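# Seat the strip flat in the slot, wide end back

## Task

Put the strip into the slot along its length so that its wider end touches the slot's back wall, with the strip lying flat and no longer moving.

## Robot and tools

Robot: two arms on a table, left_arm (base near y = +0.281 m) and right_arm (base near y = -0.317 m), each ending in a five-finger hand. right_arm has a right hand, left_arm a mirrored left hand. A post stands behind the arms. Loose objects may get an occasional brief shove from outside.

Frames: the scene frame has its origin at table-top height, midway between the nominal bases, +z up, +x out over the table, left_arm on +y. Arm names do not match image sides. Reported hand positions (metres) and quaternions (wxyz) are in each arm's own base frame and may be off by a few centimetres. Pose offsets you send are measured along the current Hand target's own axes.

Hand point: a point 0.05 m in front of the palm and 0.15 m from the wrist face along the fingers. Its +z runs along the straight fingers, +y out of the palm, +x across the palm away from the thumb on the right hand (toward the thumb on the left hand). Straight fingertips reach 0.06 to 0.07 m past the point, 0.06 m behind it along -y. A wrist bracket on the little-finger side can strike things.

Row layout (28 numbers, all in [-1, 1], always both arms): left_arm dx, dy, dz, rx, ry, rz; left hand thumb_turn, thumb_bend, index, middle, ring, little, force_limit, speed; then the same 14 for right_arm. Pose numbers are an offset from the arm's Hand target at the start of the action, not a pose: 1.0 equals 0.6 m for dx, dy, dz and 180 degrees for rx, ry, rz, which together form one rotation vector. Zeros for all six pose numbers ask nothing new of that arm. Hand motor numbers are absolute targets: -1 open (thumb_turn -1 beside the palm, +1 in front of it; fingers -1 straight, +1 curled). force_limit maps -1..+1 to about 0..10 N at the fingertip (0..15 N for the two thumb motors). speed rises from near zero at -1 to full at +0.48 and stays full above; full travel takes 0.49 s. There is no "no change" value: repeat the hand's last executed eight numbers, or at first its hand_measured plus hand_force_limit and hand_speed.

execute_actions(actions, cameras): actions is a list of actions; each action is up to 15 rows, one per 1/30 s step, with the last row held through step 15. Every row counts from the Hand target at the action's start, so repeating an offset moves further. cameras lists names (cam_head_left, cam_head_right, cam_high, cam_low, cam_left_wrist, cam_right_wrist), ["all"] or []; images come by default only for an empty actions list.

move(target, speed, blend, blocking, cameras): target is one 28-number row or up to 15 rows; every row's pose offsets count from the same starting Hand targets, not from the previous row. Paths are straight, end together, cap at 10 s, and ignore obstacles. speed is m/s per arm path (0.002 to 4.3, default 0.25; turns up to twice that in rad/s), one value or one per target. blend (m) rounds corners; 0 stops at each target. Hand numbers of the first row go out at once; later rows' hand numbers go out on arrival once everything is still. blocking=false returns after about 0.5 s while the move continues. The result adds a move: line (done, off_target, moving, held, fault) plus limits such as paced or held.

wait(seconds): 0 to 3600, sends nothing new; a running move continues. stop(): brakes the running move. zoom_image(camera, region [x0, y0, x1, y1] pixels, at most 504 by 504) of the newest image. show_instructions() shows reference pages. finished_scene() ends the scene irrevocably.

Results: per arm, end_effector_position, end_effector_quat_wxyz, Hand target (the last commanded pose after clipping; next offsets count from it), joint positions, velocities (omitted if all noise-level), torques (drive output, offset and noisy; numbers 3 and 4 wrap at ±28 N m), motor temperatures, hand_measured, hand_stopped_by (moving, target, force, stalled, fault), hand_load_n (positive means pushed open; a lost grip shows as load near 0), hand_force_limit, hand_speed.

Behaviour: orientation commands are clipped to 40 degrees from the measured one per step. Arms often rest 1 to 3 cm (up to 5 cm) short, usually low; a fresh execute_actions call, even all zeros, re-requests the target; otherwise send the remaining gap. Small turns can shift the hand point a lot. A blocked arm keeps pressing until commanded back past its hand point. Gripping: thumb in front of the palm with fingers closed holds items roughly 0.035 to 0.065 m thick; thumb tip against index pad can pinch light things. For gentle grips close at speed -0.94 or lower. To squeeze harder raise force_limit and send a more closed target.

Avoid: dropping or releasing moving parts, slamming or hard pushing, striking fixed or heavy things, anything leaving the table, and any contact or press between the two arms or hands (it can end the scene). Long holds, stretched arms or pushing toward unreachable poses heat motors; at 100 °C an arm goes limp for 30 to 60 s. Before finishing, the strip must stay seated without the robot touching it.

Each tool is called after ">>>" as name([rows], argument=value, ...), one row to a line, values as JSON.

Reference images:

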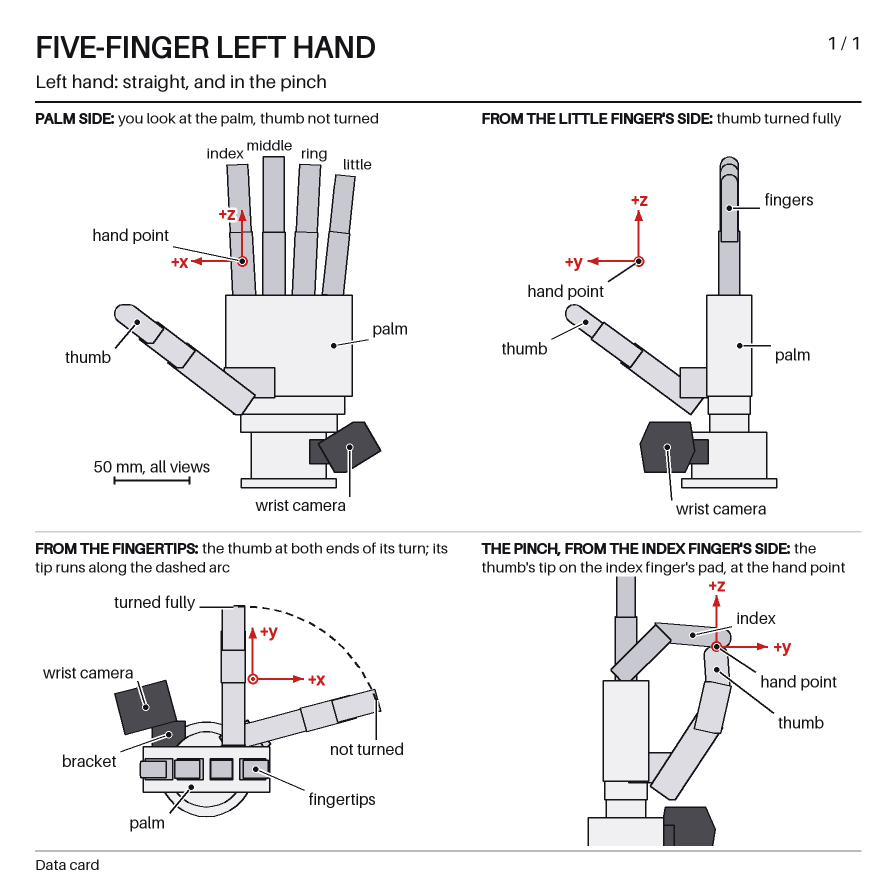

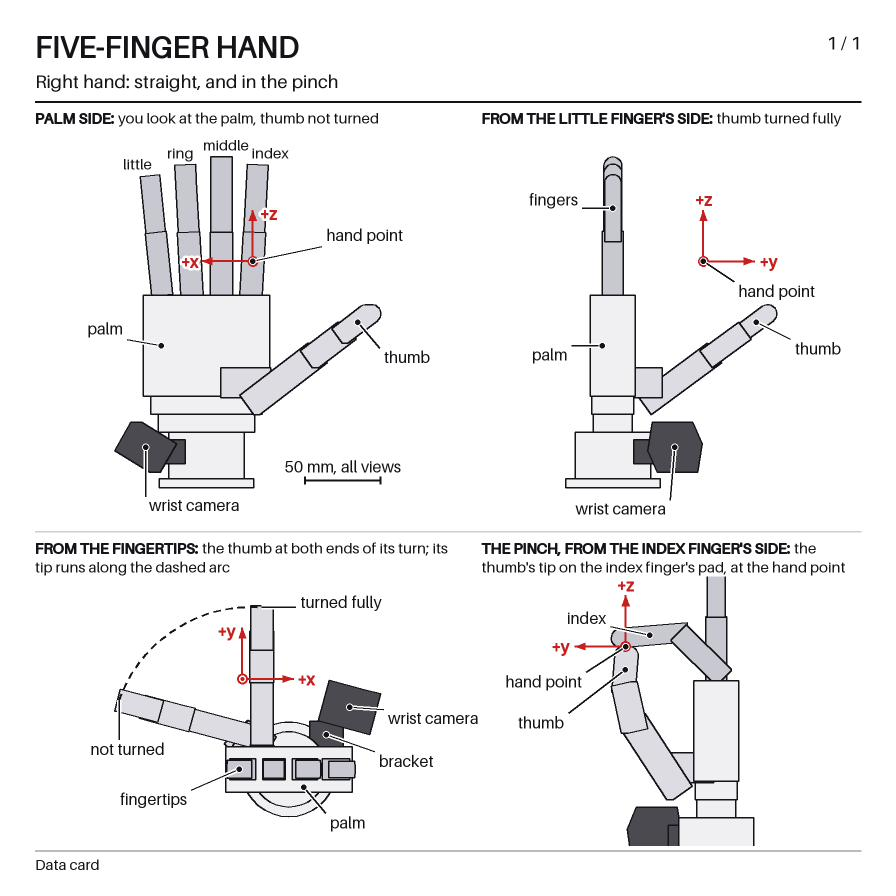

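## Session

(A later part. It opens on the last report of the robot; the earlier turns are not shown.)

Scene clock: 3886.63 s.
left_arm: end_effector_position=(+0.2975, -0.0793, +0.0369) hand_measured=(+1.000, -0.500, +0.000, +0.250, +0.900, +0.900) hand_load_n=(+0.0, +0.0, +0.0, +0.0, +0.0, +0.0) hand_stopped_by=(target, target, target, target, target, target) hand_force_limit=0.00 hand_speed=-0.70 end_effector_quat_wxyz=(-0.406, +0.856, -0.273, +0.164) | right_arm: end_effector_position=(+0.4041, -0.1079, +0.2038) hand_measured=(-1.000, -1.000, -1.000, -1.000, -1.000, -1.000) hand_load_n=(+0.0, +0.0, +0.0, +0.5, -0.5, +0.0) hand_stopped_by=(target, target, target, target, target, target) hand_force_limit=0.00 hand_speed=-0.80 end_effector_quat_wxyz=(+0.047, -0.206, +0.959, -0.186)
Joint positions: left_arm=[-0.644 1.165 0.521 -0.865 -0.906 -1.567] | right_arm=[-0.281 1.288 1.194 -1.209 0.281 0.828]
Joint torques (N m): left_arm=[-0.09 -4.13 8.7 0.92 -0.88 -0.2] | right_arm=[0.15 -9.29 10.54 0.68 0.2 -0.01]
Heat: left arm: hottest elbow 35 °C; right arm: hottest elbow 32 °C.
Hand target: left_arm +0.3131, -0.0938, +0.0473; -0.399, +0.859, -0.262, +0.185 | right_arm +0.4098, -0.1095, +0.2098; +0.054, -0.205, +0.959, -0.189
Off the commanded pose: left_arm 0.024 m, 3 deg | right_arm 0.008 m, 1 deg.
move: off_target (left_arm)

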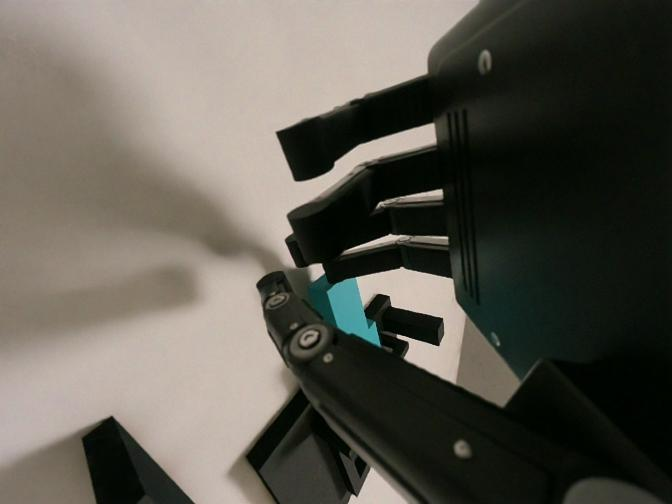

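>>> move(target=[0.0170,-0.0023,-0.0014,0,0,0,1,-0.5,0,0.25,0.9,0.9,0,-0.7,0,0,0,0,0,0,-1,-1,-1,-1,-1,-1,0,-0.8], speed=0.03, cameras=["cam_left_wrist", "cam_high"])

>>> zoom_image(camera="cam_left_wrist", region=[240, 220, 390, 360])

>>> zoom_image(camera="cam_high", region=[205, 345, 305, 435])

Scene clock: 3898.00 s.
left_arm: end_effector_position=(+0.3009, -0.0819, +0.0357) hand_measured=(+1.000, -0.500, +0.000, +0.250, +0.900, +0.900) hand_load_n=(+0.0, +0.0, +0.0, +0.0, +0.0, +0.0) hand_stopped_by=(target, target, target, target, target, target) hand_force_limit=0.00 hand_speed=-0.70 end_effector_quat_wxyz=(-0.408, +0.856, -0.275, +0.160) | right_arm: end_effector_position=(+0.4041, -0.1079, +0.2038) hand_measured=(-1.000, -1.000, -1.000, -1.000, -1.000, -1.000) hand_load_n=(+0.0, +0.0, +0.0, +0.0, +0.0, +0.0) hand_stopped_by=(target, target, target, target, target, target) hand_force_limit=0.00 hand_speed=-0.80 end_effector_quat_wxyz=(+0.047, -0.206, +0.959, -0.186)
Joint positions: left_arm=[-0.644 1.188 0.534 -0.865 -0.906 -1.567] | right_arm=[-0.281 1.288 1.194 -1.209 0.281 0.828]
Joint torques (N m): left_arm=[-0.03 -4.25 9.52 0.81 -0.87 -0.17] | right_arm=[0.21 -9.47 10.54 0.69 0.2 -0.02]
Heat: left arm: hottest elbow 35 °C; right arm: hottest elbow 32 °C.
Hand target: left_arm +0.3211, -0.0996, +0.0499; -0.399, +0.859, -0.262, +0.185 | right_arm +0.4098, -0.1095, +0.2098; +0.054, -0.205, +0.959, -0.189
Off the commanded pose: left_arm 0.030 m, 3 deg | right_arm 0.008 m, 1 deg.
move: off_target (left_arm)
Images, in order (width x height): cam_high 672x504, cam_left_wrist 672x504.

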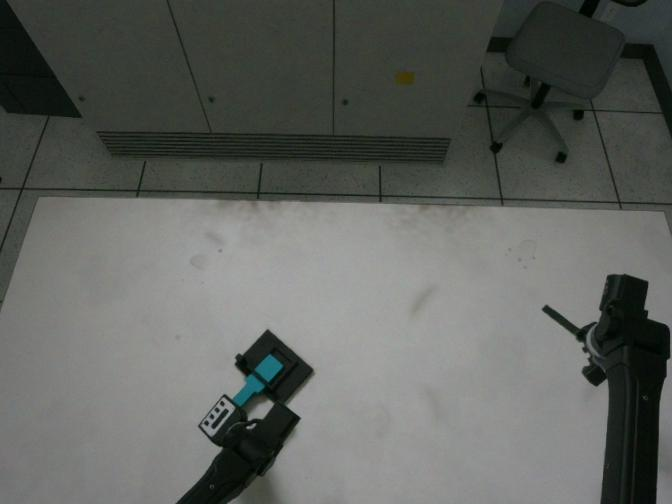

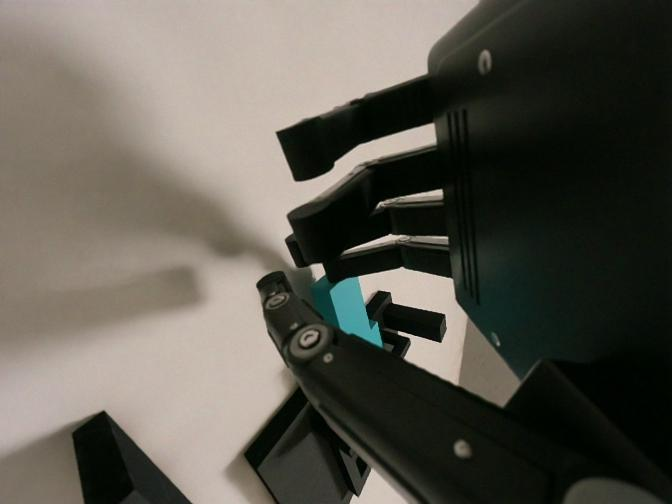

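Scaled by 3.360 from the camera's image (finer frame: 960x720).

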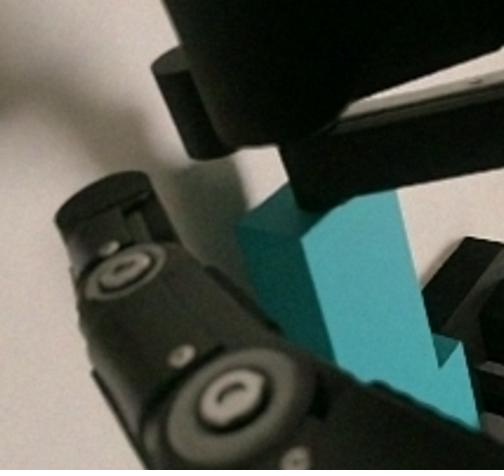

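Scaled by 5.040 from the camera's image (finer frame: 960x720).

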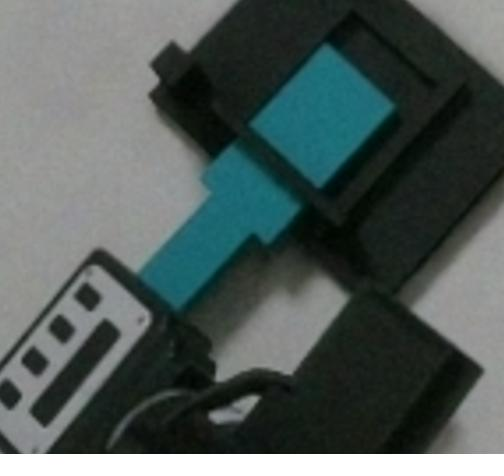

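>>> move(target=[0.0158,0.0012,0.0014,0,0,0,1,-0.5,0,0.25,0.9,0.9,0,-0.7,0,0,0,0,0,0,-1,-1,-1,-1,-1,-1,0,-0.8], speed=0.03, cameras=["cam_left_wrist", "cam_high", "cam_low"])

>>> zoom_image(camera="cam_left_wrist", region=[240, 220, 390, 360])

>>> zoom_image(camera="cam_high", region=[205, 345, 305, 435])

>>> zoom_image(camera="cam_low", region=[480, 305, 550, 355])

Scene clock: 3908.77 s.
left_arm: end_effector_position=(+0.3082, -0.0874, +0.0359) hand_measured=(+1.000, -0.500, +0.000, +0.250, +0.900, +0.900) hand_load_n=(+0.0, +0.0, +0.0, +0.0, +0.0, +0.0) hand_stopped_by=(target, target, target, target, target, target) hand_force_limit=0.00 hand_speed=-0.70 end_effector_quat_wxyz=(-0.408, +0.856, -0.275, +0.160) | right_arm: end_effector_position=(+0.4041, -0.1079, +0.2038) hand_measured=(-1.000, -1.000, -1.000, -1.000, -1.000, -1.000) hand_load_n=(+0.0, +0.0, +0.0, +0.0, +0.0, +0.0) hand_stopped_by=(target, target, target, target, target, target) hand_force_limit=0.00 hand_speed=-0.80 end_effector_quat_wxyz=(+0.047, -0.206, +0.959, -0.186)
Joint positions: left_arm=[-0.644 1.216 0.557 -0.86 -0.906 -1.567] | right_arm=[-0.281 1.288 1.194 -1.209 0.281 0.828]
Joint torques (N m): left_arm=[0.03 -4.66 9.51 0.92 -0.87 -0.15] | right_arm=[0.09 -9.35 10.54 0.69 0.2 -0.01]
Heat: left arm: hottest elbow 36 °C; right arm: hottest elbow 32 °C.
Hand target: left_arm +0.3290, -0.1052, +0.0500; -0.399, +0.859, -0.262, +0.185 | right_arm +0.4098, -0.1095, +0.2098; +0.054, -0.205, +0.959, -0.189
Off the commanded pose: left_arm 0.031 m, 3 deg | right_arm 0.008 m, 1 deg.
move: off_target (left_arm)
Images, in order (width x height): cam_high 672x504, cam_low 672x504, cam_left_wrist 672x504.

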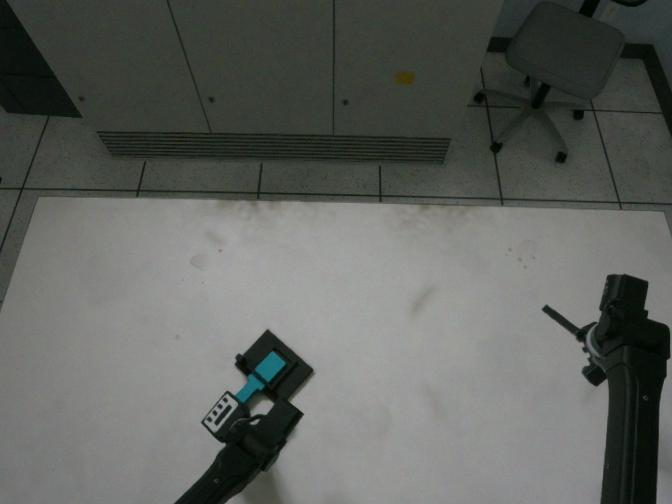

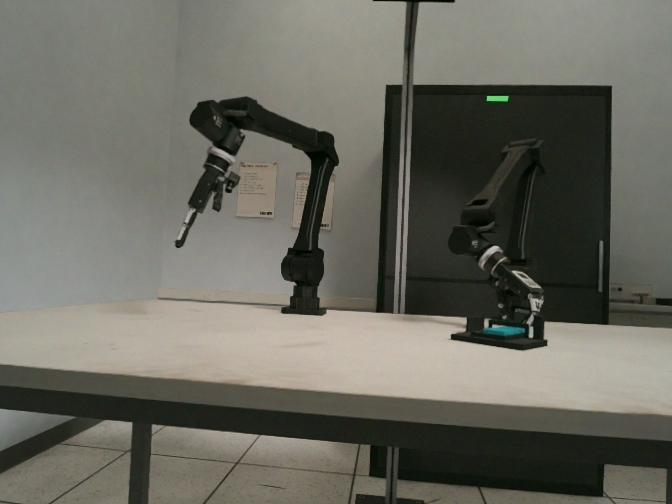

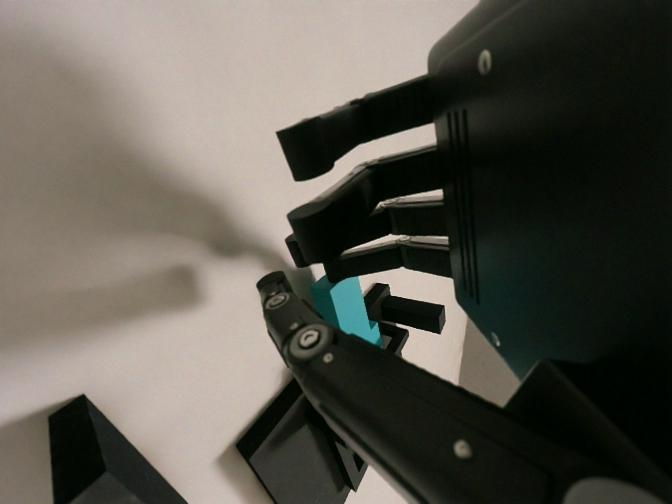

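Scaled by 3.360 from the camera's image (finer frame: 960x720).

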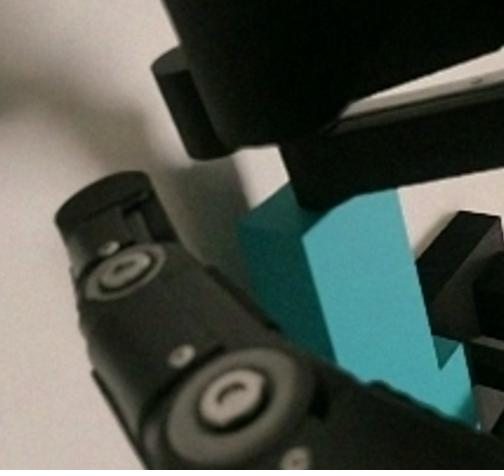

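Scaled by 5.040 from the camera's image (finer frame: 960x720).

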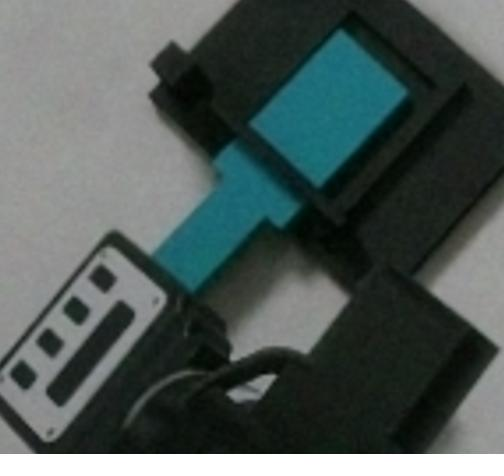

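Scaled by 7.200 from the camera's image (finer frame: 960x720).

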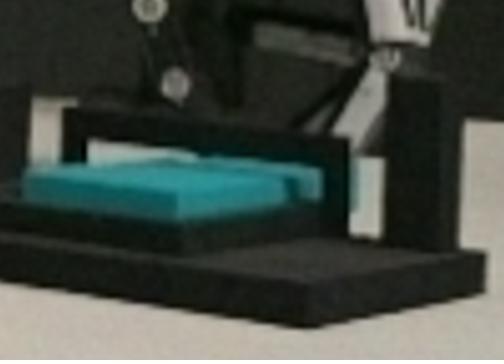

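>>> move(target=[0.0110,0.0008,0.0010,0,0,0,1,-0.5,0,0.25,0.9,0.9,0,-0.7,0,0,0,0,0,0,-1,-1,-1,-1,-1,-1,0,-0.8], speed=0.03, cameras=["cam_high", "cam_low"])

>>> zoom_image(camera="cam_high", region=[230, 345, 300, 405])

>>> zoom_image(camera="cam_low", region=[480, 305, 550, 355])

Scene clock: 3922.70 s.
left_arm: end_effector_position=(+0.3136, -0.0915, +0.0360) hand_measured=(+1.000, -0.500, +0.000, +0.250, +0.900, +0.900) hand_load_n=(+0.0, +0.0, +0.0, +0.0, +0.5, +0.0) hand_stopped_by=(target, target, target, target, target, target) hand_force_limit=0.00 hand_speed=-0.70 end_effector_quat_wxyz=(-0.408, +0.856, -0.275, +0.160) | right_arm: end_effector_position=(+0.4041, -0.1079, +0.2038) hand_measured=(-1.000, -1.000, -1.000, -1.000, -1.000, -1.000) hand_load_n=(+0.0, +0.0, +0.0, +0.0, +0.0, +0.0) hand_stopped_by=(target, target, target, target, target, target) hand_force_limit=0.00 hand_speed=-0.80 end_effector_quat_wxyz=(+0.047, -0.206, +0.959, -0.186)
Joint positions: left_arm=[-0.644 1.236 0.573 -0.855 -0.906 -1.567] | right_arm=[-0.281 1.288 1.194 -1.209 0.281 0.828]
Joint torques (N m): left_arm=[0.15 -4.89 9.47 0.92 -0.87 -0.14] | right_arm=[0.15 -9.23 10.51 0.68 0.19 -0.01]
Heat: left arm: hottest elbow 37 °C; right arm: hottest elbow 32 °C.
Hand target: left_arm +0.3344, -0.1091, +0.0500; -0.399, +0.859, -0.262, +0.185 | right_arm +0.4098, -0.1095, +0.2098; +0.054, -0.205, +0.959, -0.189
Off the commanded pose: left_arm 0.031 m, 3 deg | right_arm 0.008 m, 1 deg.
move: off_target (left_arm)

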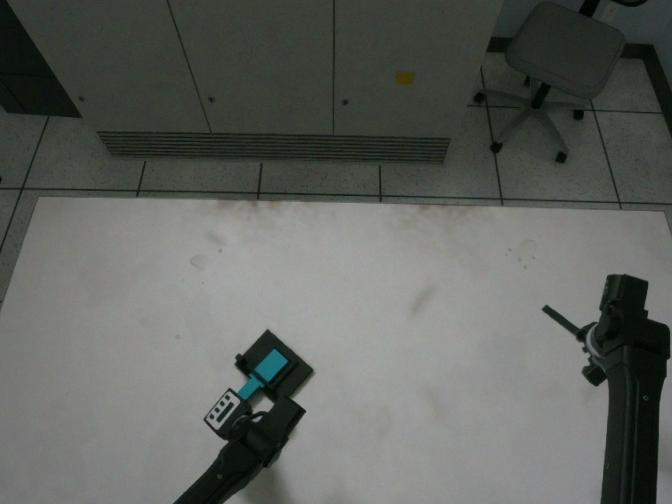

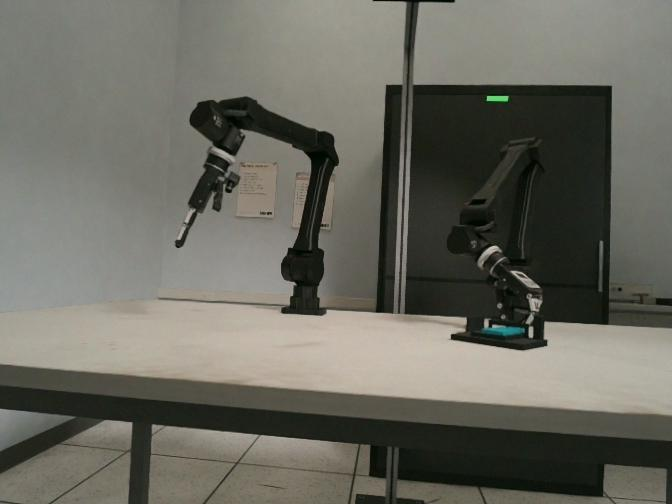

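Scaled by 7.200 from the camera's image (finer frame: 960x720).

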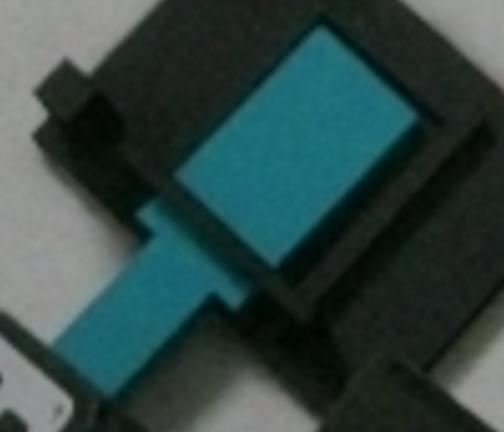

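Scaled by 7.200 from the camera's image (finer frame: 960x720).

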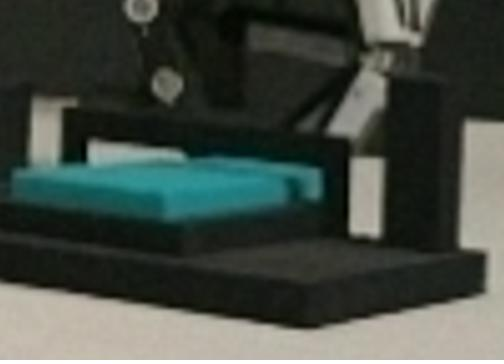

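>>> move(target=[0.0055,0.0004,0.0005,0,0,0,1,-0.5,0,0.25,0.9,0.9,0,-0.7,0,0,0,0,0,0,-1,-1,-1,-1,-1,-1,0,-0.8], speed=0.02, cameras=["cam_high", "cam_low"])

>>> zoom_image(camera="cam_high", region=[230, 345, 300, 405])

Scene clock: 3931.47 s.
left_arm: end_effector_position=(+0.3161, -0.0934, +0.0360) hand_measured=(+1.000, -0.500, +0.000, +0.250, +0.900, +0.900) hand_load_n=(+0.0, +0.0, +0.0, +0.0, +0.0, +0.0) hand_stopped_by=(target, target, target, target, target, target) hand_force_limit=0.00 hand_speed=-0.70 end_effector_quat_wxyz=(-0.408, +0.856, -0.275, +0.160) | right_arm: end_effector_position=(+0.4041, -0.1079, +0.2038) hand_measured=(-1.000, -1.000, -1.000, -1.000, -1.000, -1.000) hand_load_n=(+0.0, +0.0, +0.0, +0.0, +0.0, +0.0) hand_stopped_by=(target, target, target, target, target, target) hand_force_limit=0.00 hand_speed=-0.80 end_effector_quat_wxyz=(+0.047, -0.206, +0.959, -0.186)
Joint positions: left_arm=[-0.644 1.245 0.58 -0.853 -0.906 -1.567] | right_arm=[-0.281 1.288 1.194 -1.209 0.281 0.828]
Joint torques (N m): left_arm=[0.15 -5.01 9.51 0.91 -0.87 -0.14] | right_arm=[0.15 -9.41 10.52 0.66 0.2 -0.01]
Heat: left arm: hottest elbow 37 °C; right arm: hottest elbow 32 °C.
Hand target: left_arm +0.3371, -0.1110, +0.0500; -0.399, +0.859, -0.262, +0.185 | right_arm +0.4098, -0.1095, +0.2098; +0.054, -0.205, +0.959, -0.189
Off the commanded pose: left_arm 0.031 m, 3 deg | right_arm 0.008 m, 1 deg.
move: off_target (left_arm)

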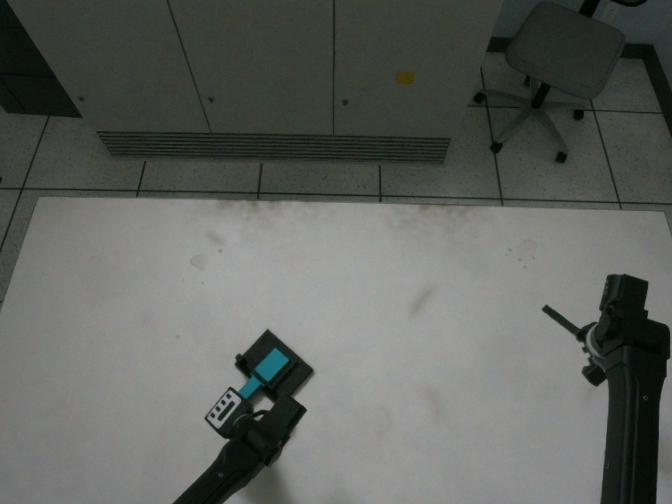

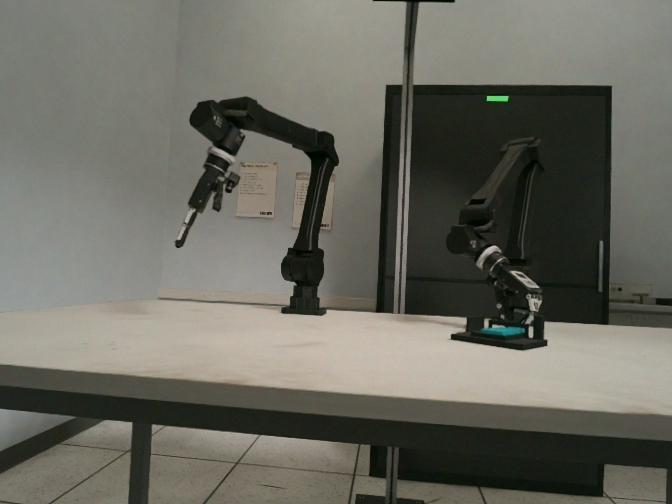

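Scaled by 7.200 from the camera's image (finer frame: 960x720).

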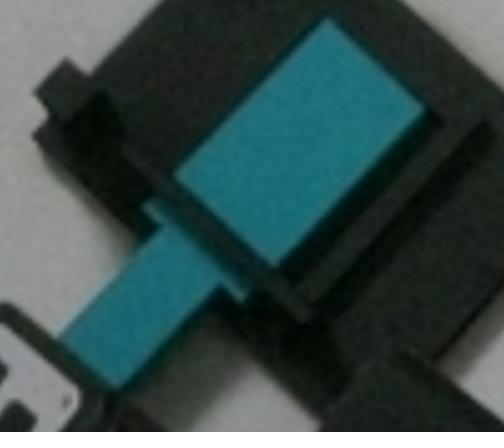

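>>> move(target=[0.0040,0.0003,0.0003,0,0,0,1,-0.5,0,0.25,0.9,0.9,0,-0.7,0,0,0,0,0,0,-1,-1,-1,-1,-1,-1,0,-0.8], speed=0.02, cameras=["cam_high", "cam_low"])

>>> zoom_image(camera="cam_high", region=[230, 345, 300, 405])

>>> zoom_image(camera="cam_low", region=[470, 305, 540, 355])

Scene clock: 3940.50 s.
left_arm: end_effector_position=(+0.3171, -0.0941, +0.0355) hand_measured=(+1.000, -0.500, +0.000, +0.250, +0.900, +0.900) hand_load_n=(+0.0, +0.0, +0.0, +0.0, +0.0, +0.0) hand_stopped_by=(target, target, target, target, target, target) hand_force_limit=0.00 hand_speed=-0.70 end_effector_quat_wxyz=(-0.408, +0.856, -0.275, +0.159) | right_arm: end_effector_position=(+0.4041, -0.1079, +0.2038) hand_measured=(-1.000, -1.000, -1.000, -1.000, -1.000, -1.000) hand_load_n=(+0.0, +0.0, +0.0, +0.0, +0.0, +0.0) hand_stopped_by=(target, target, target, target, target, target) hand_force_limit=0.00 hand_speed=-0.80 end_effector_quat_wxyz=(+0.047, -0.206, +0.959, -0.186)
Joint positions: left_arm=[-0.644 1.251 0.584 -0.852 -0.906 -1.567] | right_arm=[-0.281 1.288 1.194 -1.209 0.281 0.828]
Joint torques (N m): left_arm=[0.15 -5.01 9.63 0.94 -0.87 -0.14] | right_arm=[0.09 -9.41 10.55 0.7 0.2 -0.02]
Heat: left arm: hottest elbow 38 °C; right arm: hottest elbow 32 °C.
Hand target: left_arm +0.3390, -0.1124, +0.0500; -0.399, +0.859, -0.262, +0.185 | right_arm +0.4098, -0.1095, +0.2098; +0.054, -0.205, +0.959, -0.189
Off the commanded pose: left_arm 0.032 m, 4 deg | right_arm 0.008 m, 1 deg.
move: off_target (left_arm)

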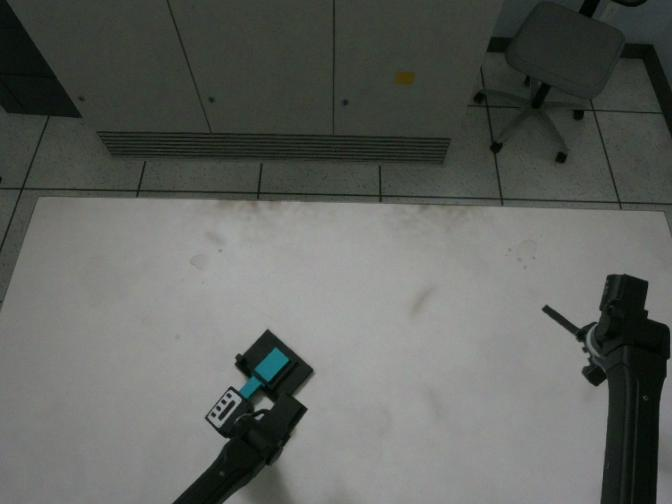

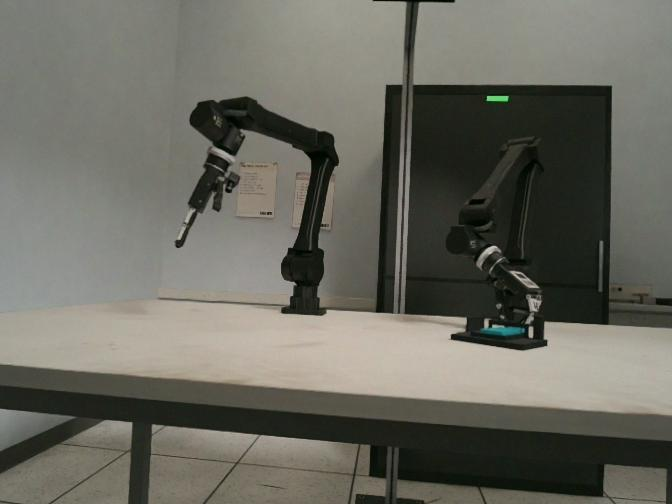

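Scaled by 7.200 from the camera's image (finer frame: 960x720).

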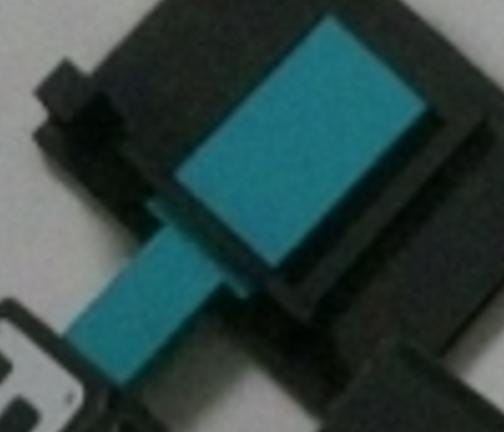

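Scaled by 7.200 from the camera's image (finer frame: 960x720).

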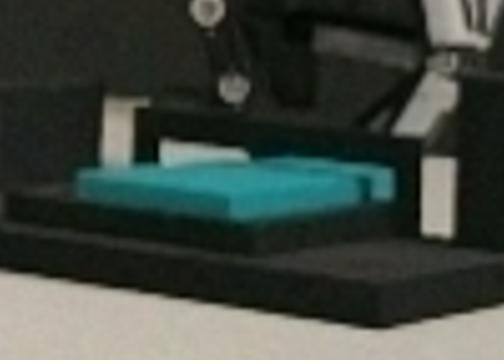

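>>> move(target=[0.0050,0.0003,0.0004,0,0,0,1,-0.5,0,0.25,0.9,0.9,0,-0.7,0,0,0,0,0,0,-1,-1,-1,-1,-1,-1,0,-0.8], speed=0.02, cameras=["cam_high", "cam_low", "cam_left_wrist"])

>>> zoom_image(camera="cam_high", region=[230, 345, 300, 405])

>>> zoom_image(camera="cam_left_wrist", region=[240, 220, 390, 360])

Scene clock: 3952.37 s.
left_arm: end_effector_position=(+0.3174, -0.0943, +0.0341) hand_measured=(+1.000, -0.500, +0.000, +0.250, +0.900, +0.900) hand_load_n=(+0.0, +0.0, +0.0, +0.5, +0.0, +0.0) hand_stopped_by=(target, target, target, target, target, target) hand_force_limit=0.00 hand_speed=-0.70 end_effector_quat_wxyz=(-0.409, +0.855, -0.277, +0.157) | right_arm: end_effector_position=(+0.4041, -0.1079, +0.2038) hand_measured=(-1.000, -1.000, -1.000, -1.000, -1.000, -1.000) hand_load_n=(+0.0, +0.0, +0.0, +0.0, +0.0, +0.0) hand_stopped_by=(target, target, target, target, target, target) hand_force_limit=0.00 hand_speed=-0.80 end_effector_quat_wxyz=(+0.047, -0.206, +0.959, -0.186)
Joint positions: left_arm=[-0.644 1.259 0.586 -0.852 -0.906 -1.567] | right_arm=[-0.281 1.288 1.194 -1.209 0.281 0.828]
Joint torques (N m): left_arm=[0.21 -5.13 9.91 0.95 -0.87 -0.13] | right_arm=[0.15 -9.35 10.54 0.69 0.19 -0.01]
Heat: left arm: hottest elbow 37 °C; right arm: hottest elbow 32 °C.
Hand target: left_arm +0.3414, -0.1141, +0.0499; -0.399, +0.859, -0.262, +0.185 | right_arm +0.4098, -0.1095, +0.2098; +0.054, -0.205, +0.959, -0.189
Off the commanded pose: left_arm 0.035 m, 4 deg | right_arm 0.008 m, 1 deg.
move: off_target (left_arm)

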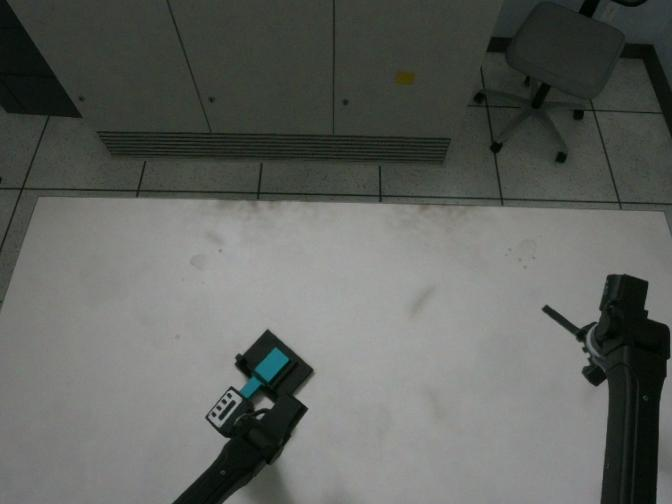

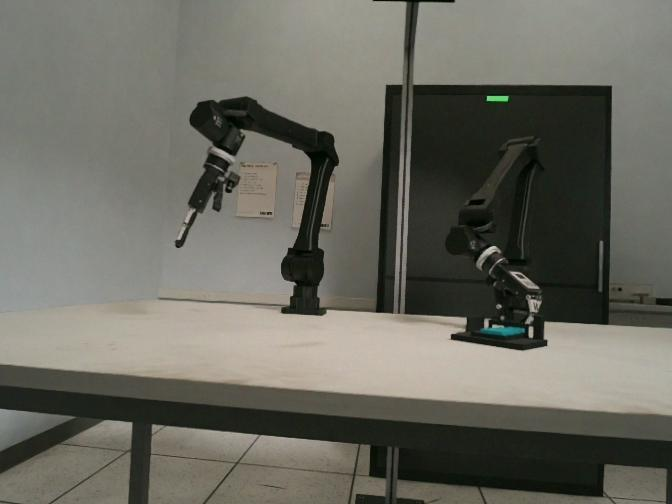

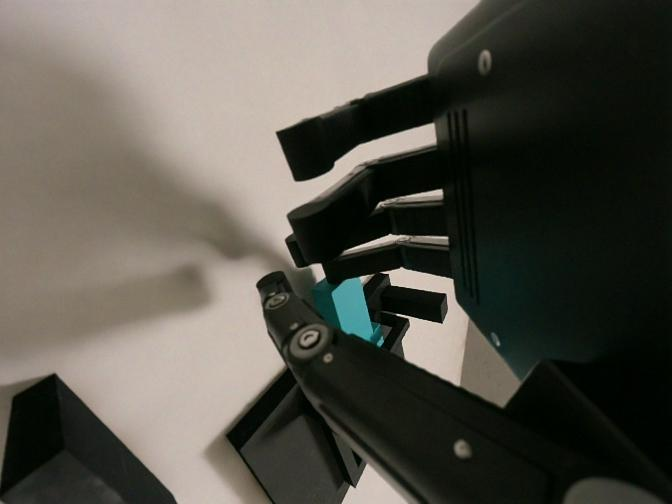

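Scaled by 7.200 from the camera's image (finer frame: 960x720).

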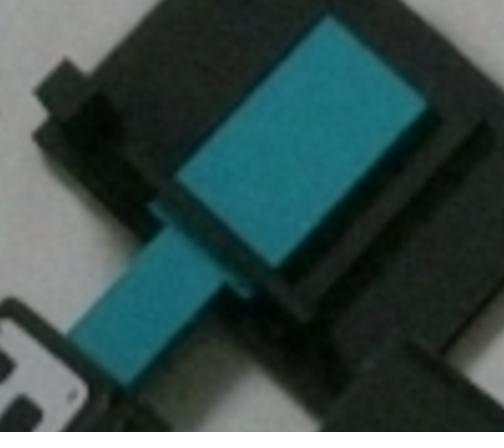

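Scaled by 3.360 from the camera's image (finer frame: 960x720).

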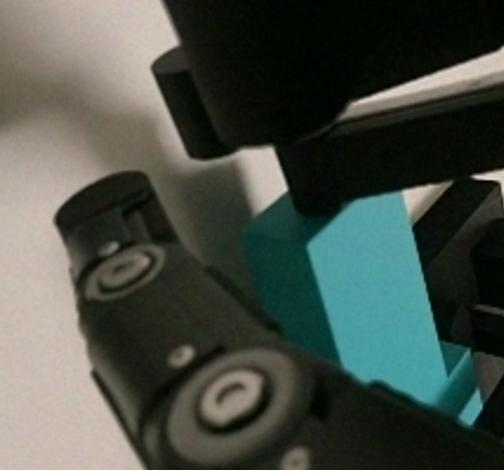

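>>> move(target=[-0.0182,0.0105,0.0078,0,0,0,1,-0.5,0,0.25,0.9,0.9,0,-0.7,0,0,0,0,0,0,-1,-1,-1,-1,-1,-1,0,-0.8], speed=0.03, cameras=["cam_high"])

>>> zoom_image(camera="cam_high", region=[230, 345, 300, 405])

Scene clock: 3976.10 s.
left_arm: end_effector_position=(+0.3180, -0.0947, +0.0342) hand_measured=(+1.000, -0.500, +0.000, +0.250, +0.900, +0.900) hand_load_n=(+0.0, +0.0, -1.5, +0.0, +0.0, +0.0) hand_stopped_by=(target, target, target, target, target, target) hand_force_limit=0.00 hand_speed=-0.70 end_effector_quat_wxyz=(-0.409, +0.855, -0.276, +0.158) | right_arm: end_effector_position=(+0.4041, -0.1079, +0.2038) hand_measured=(-1.000, -1.000, -1.000, -1.000, -1.000, -1.000) hand_load_n=(+0.0, +0.0, +0.0, +0.0, +0.0, +0.0) hand_stopped_by=(target, target, target, target, target, target) hand_force_limit=0.00 hand_speed=-0.80 end_effector_quat_wxyz=(+0.047, -0.206, +0.959, -0.186)
Joint positions: left_arm=[-0.644 1.259 0.586 -0.85 -0.906 -1.567] | right_arm=[-0.281 1.288 1.194 -1.209 0.281 0.828]
Joint torques (N m): left_arm=[0.09 -5.54 7.5 1.96 -0.85 -0.15] | right_arm=[0.09 -9.35 10.52 0.68 0.2 -0.01]
Heat: left arm: hottest elbow 38 °C; right arm: hottest elbow 32 °C.
Hand target: left_arm +0.3333, -0.1083, +0.0409; -0.399, +0.859, -0.262, +0.185 | right_arm +0.4098, -0.1095, +0.2098; +0.054, -0.205, +0.959, -0.189
Off the commanded pose: left_arm 0.022 m, 4 deg | right_arm 0.008 m, 1 deg.
move: off_target (left_arm)

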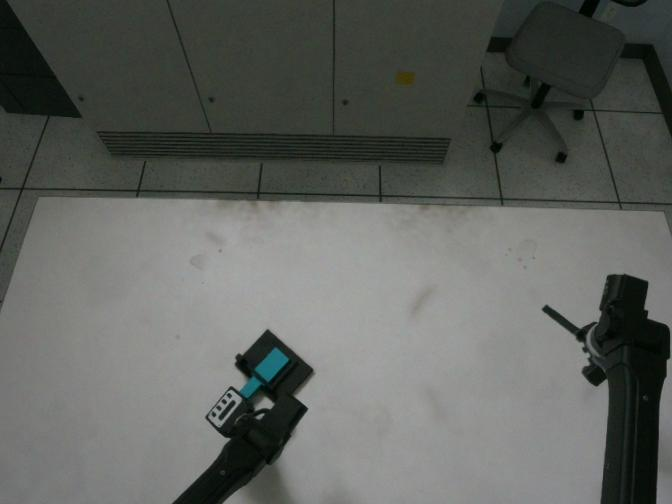

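Scaled by 7.200 from the camera's image (finer frame: 960x720).

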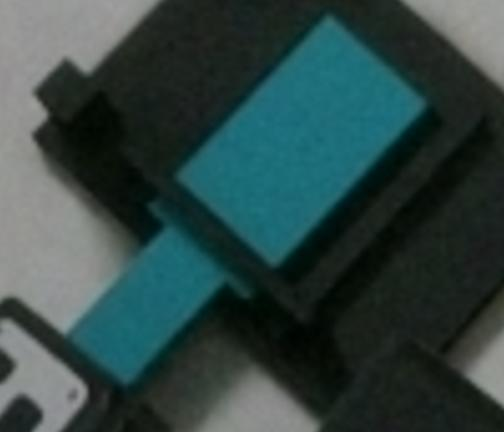

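>>> move(target=[-0.0179,0.0079,0.0058,0,0,0,1,-0.5,0,0.25,0.9,0.9,0,-0.7,0,0,0,0,0,0,-1,-1,-1,-1,-1,-1,0,-0.8], speed=0.03, cameras=["cam_high", "cam_left_wrist"])

>>> zoom_image(camera="cam_high", region=[230, 345, 300, 405])

Scene clock: 3985.83 s.
left_arm: end_effector_position=(+0.3181, -0.0942, +0.0310) hand_measured=(+1.000, -0.500, +0.000, +0.250, +0.900, +0.900) hand_load_n=(+0.0, +0.0, -1.0, +0.0, +0.0, +0.0) hand_stopped_by=(target, target, target, target, target, target) hand_force_limit=0.00 hand_speed=-0.70 end_effector_quat_wxyz=(-0.408, +0.855, -0.274, +0.164) | right_arm: end_effector_position=(+0.4041, -0.1079, +0.2038) hand_measured=(-1.000, -1.000, -1.000, -1.000, -1.000, -1.000) hand_load_n=(+0.0, +0.0, -0.5, +0.0, +0.0, +0.0) hand_stopped_by=(target, target, target, target, target, target) hand_force_limit=0.00 hand_speed=-0.80 end_effector_quat_wxyz=(+0.047, -0.206, +0.959, -0.186)
Joint positions: left_arm=[-0.644 1.259 0.572 -0.823 -0.909 -1.566] | right_arm=[-0.281 1.288 1.194 -1.209 0.281 0.828]
Joint torques (N m): left_arm=[0.15 -6.24 6.11 1.8 -0.73 -0.17] | right_arm=[0.03 -9.35 10.54 0.69 0.2 -0.01]
Heat: left arm: hottest elbow 37 °C; right arm: hottest elbow 32 °C.
Hand target: left_arm +0.3252, -0.1024, +0.0339; -0.399, +0.859, -0.262, +0.185 | right_arm +0.4098, -0.1095, +0.2098; +0.054, -0.205, +0.959, -0.189
Off the commanded pose: left_arm 0.011 m, 3 deg | right_arm 0.008 m, 1 deg.
move: off_target (left_arm)

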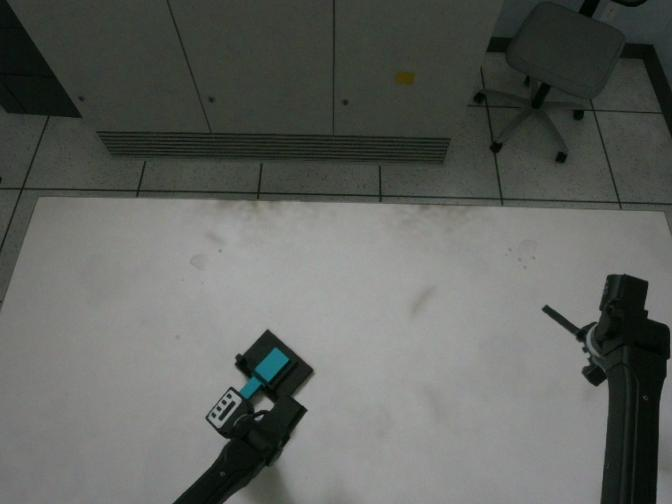

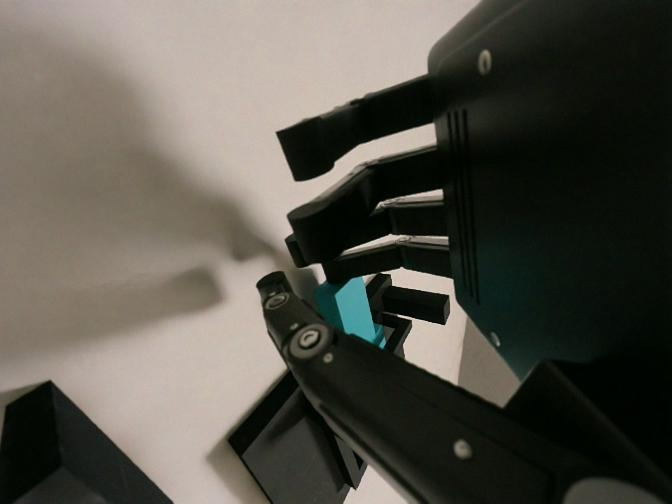

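Scaled by 7.200 from the camera's image (finer frame: 960x720).

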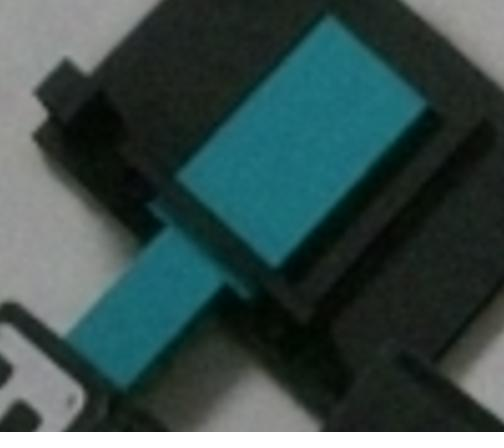

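>>> move(target=[-0.0136,0.0016,0.0009,0,0,0,1,-0.5,0,0.25,0.9,0.9,0,-0.7,0,0,0,0,0,0,-1,-1,-1,-1,-1,-1,0,-0.8], speed=0.03, cameras=["cam_high", "cam_left_wrist"])

>>> zoom_image(camera="cam_high", region=[230, 345, 300, 405])

>>> zoom_image(camera="cam_left_wrist", region=[240, 220, 390, 360])

Scene clock: 3994.63 s.
left_arm: end_effector_position=(+0.3175, -0.0937, +0.0306) hand_measured=(+1.000, -0.500, +0.000, +0.250, +0.900, +0.900) hand_load_n=(+0.0, +0.0, +0.0, +0.0, +0.0, +0.0) hand_stopped_by=(target, target, target, target, target, target) hand_force_limit=0.00 hand_speed=-0.70 end_effector_quat_wxyz=(-0.405, +0.856, -0.270, +0.172) | right_arm: end_effector_position=(+0.4041, -0.1079, +0.2038) hand_measured=(-1.000, -1.000, -1.000, -1.000, -1.000, -1.000) hand_load_n=(+0.0, +0.0, +0.0, +0.0, +0.0, +0.0) hand_stopped_by=(target, target, target, target, target, target) hand_force_limit=0.00 hand_speed=-0.80 end_effector_quat_wxyz=(+0.047, -0.206, +0.959, -0.186)
Joint positions: left_arm=[-0.644 1.247 0.558 -0.802 -0.909 -1.566] | right_arm=[-0.281 1.288 1.194 -1.209 0.281 0.828]
Joint torques (N m): left_arm=[0.09 -6.48 5.56 1.17 -0.74 -0.18] | right_arm=[0.09 -9.41 10.52 0.73 0.2 -0.01]
Heat: left arm: hottest elbow 36 °C; right arm: hottest elbow 32 °C.
Hand target: left_arm +0.3187, -0.0977, +0.0320; -0.399, +0.859, -0.262, +0.185 | right_arm +0.4098, -0.1095, +0.2098; +0.054, -0.205, +0.959, -0.189
Off the commanded pose: left_arm 0.004 m, 2 deg | right_arm 0.008 m, 1 deg.
move: done

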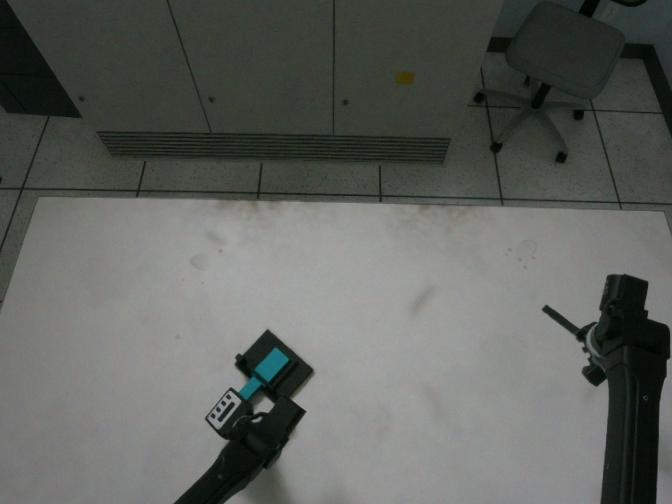

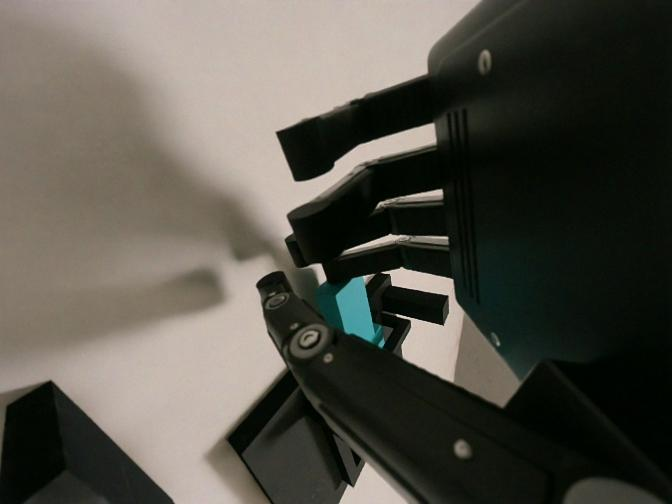

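Scaled by 7.200 from the camera's image (finer frame: 960x720).

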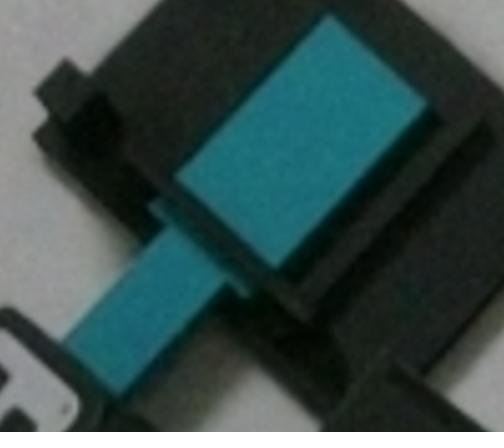

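Scaled by 3.360 from the camera's image (finer frame: 960x720).

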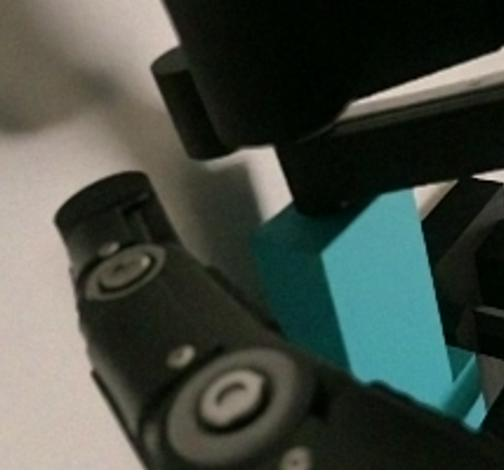

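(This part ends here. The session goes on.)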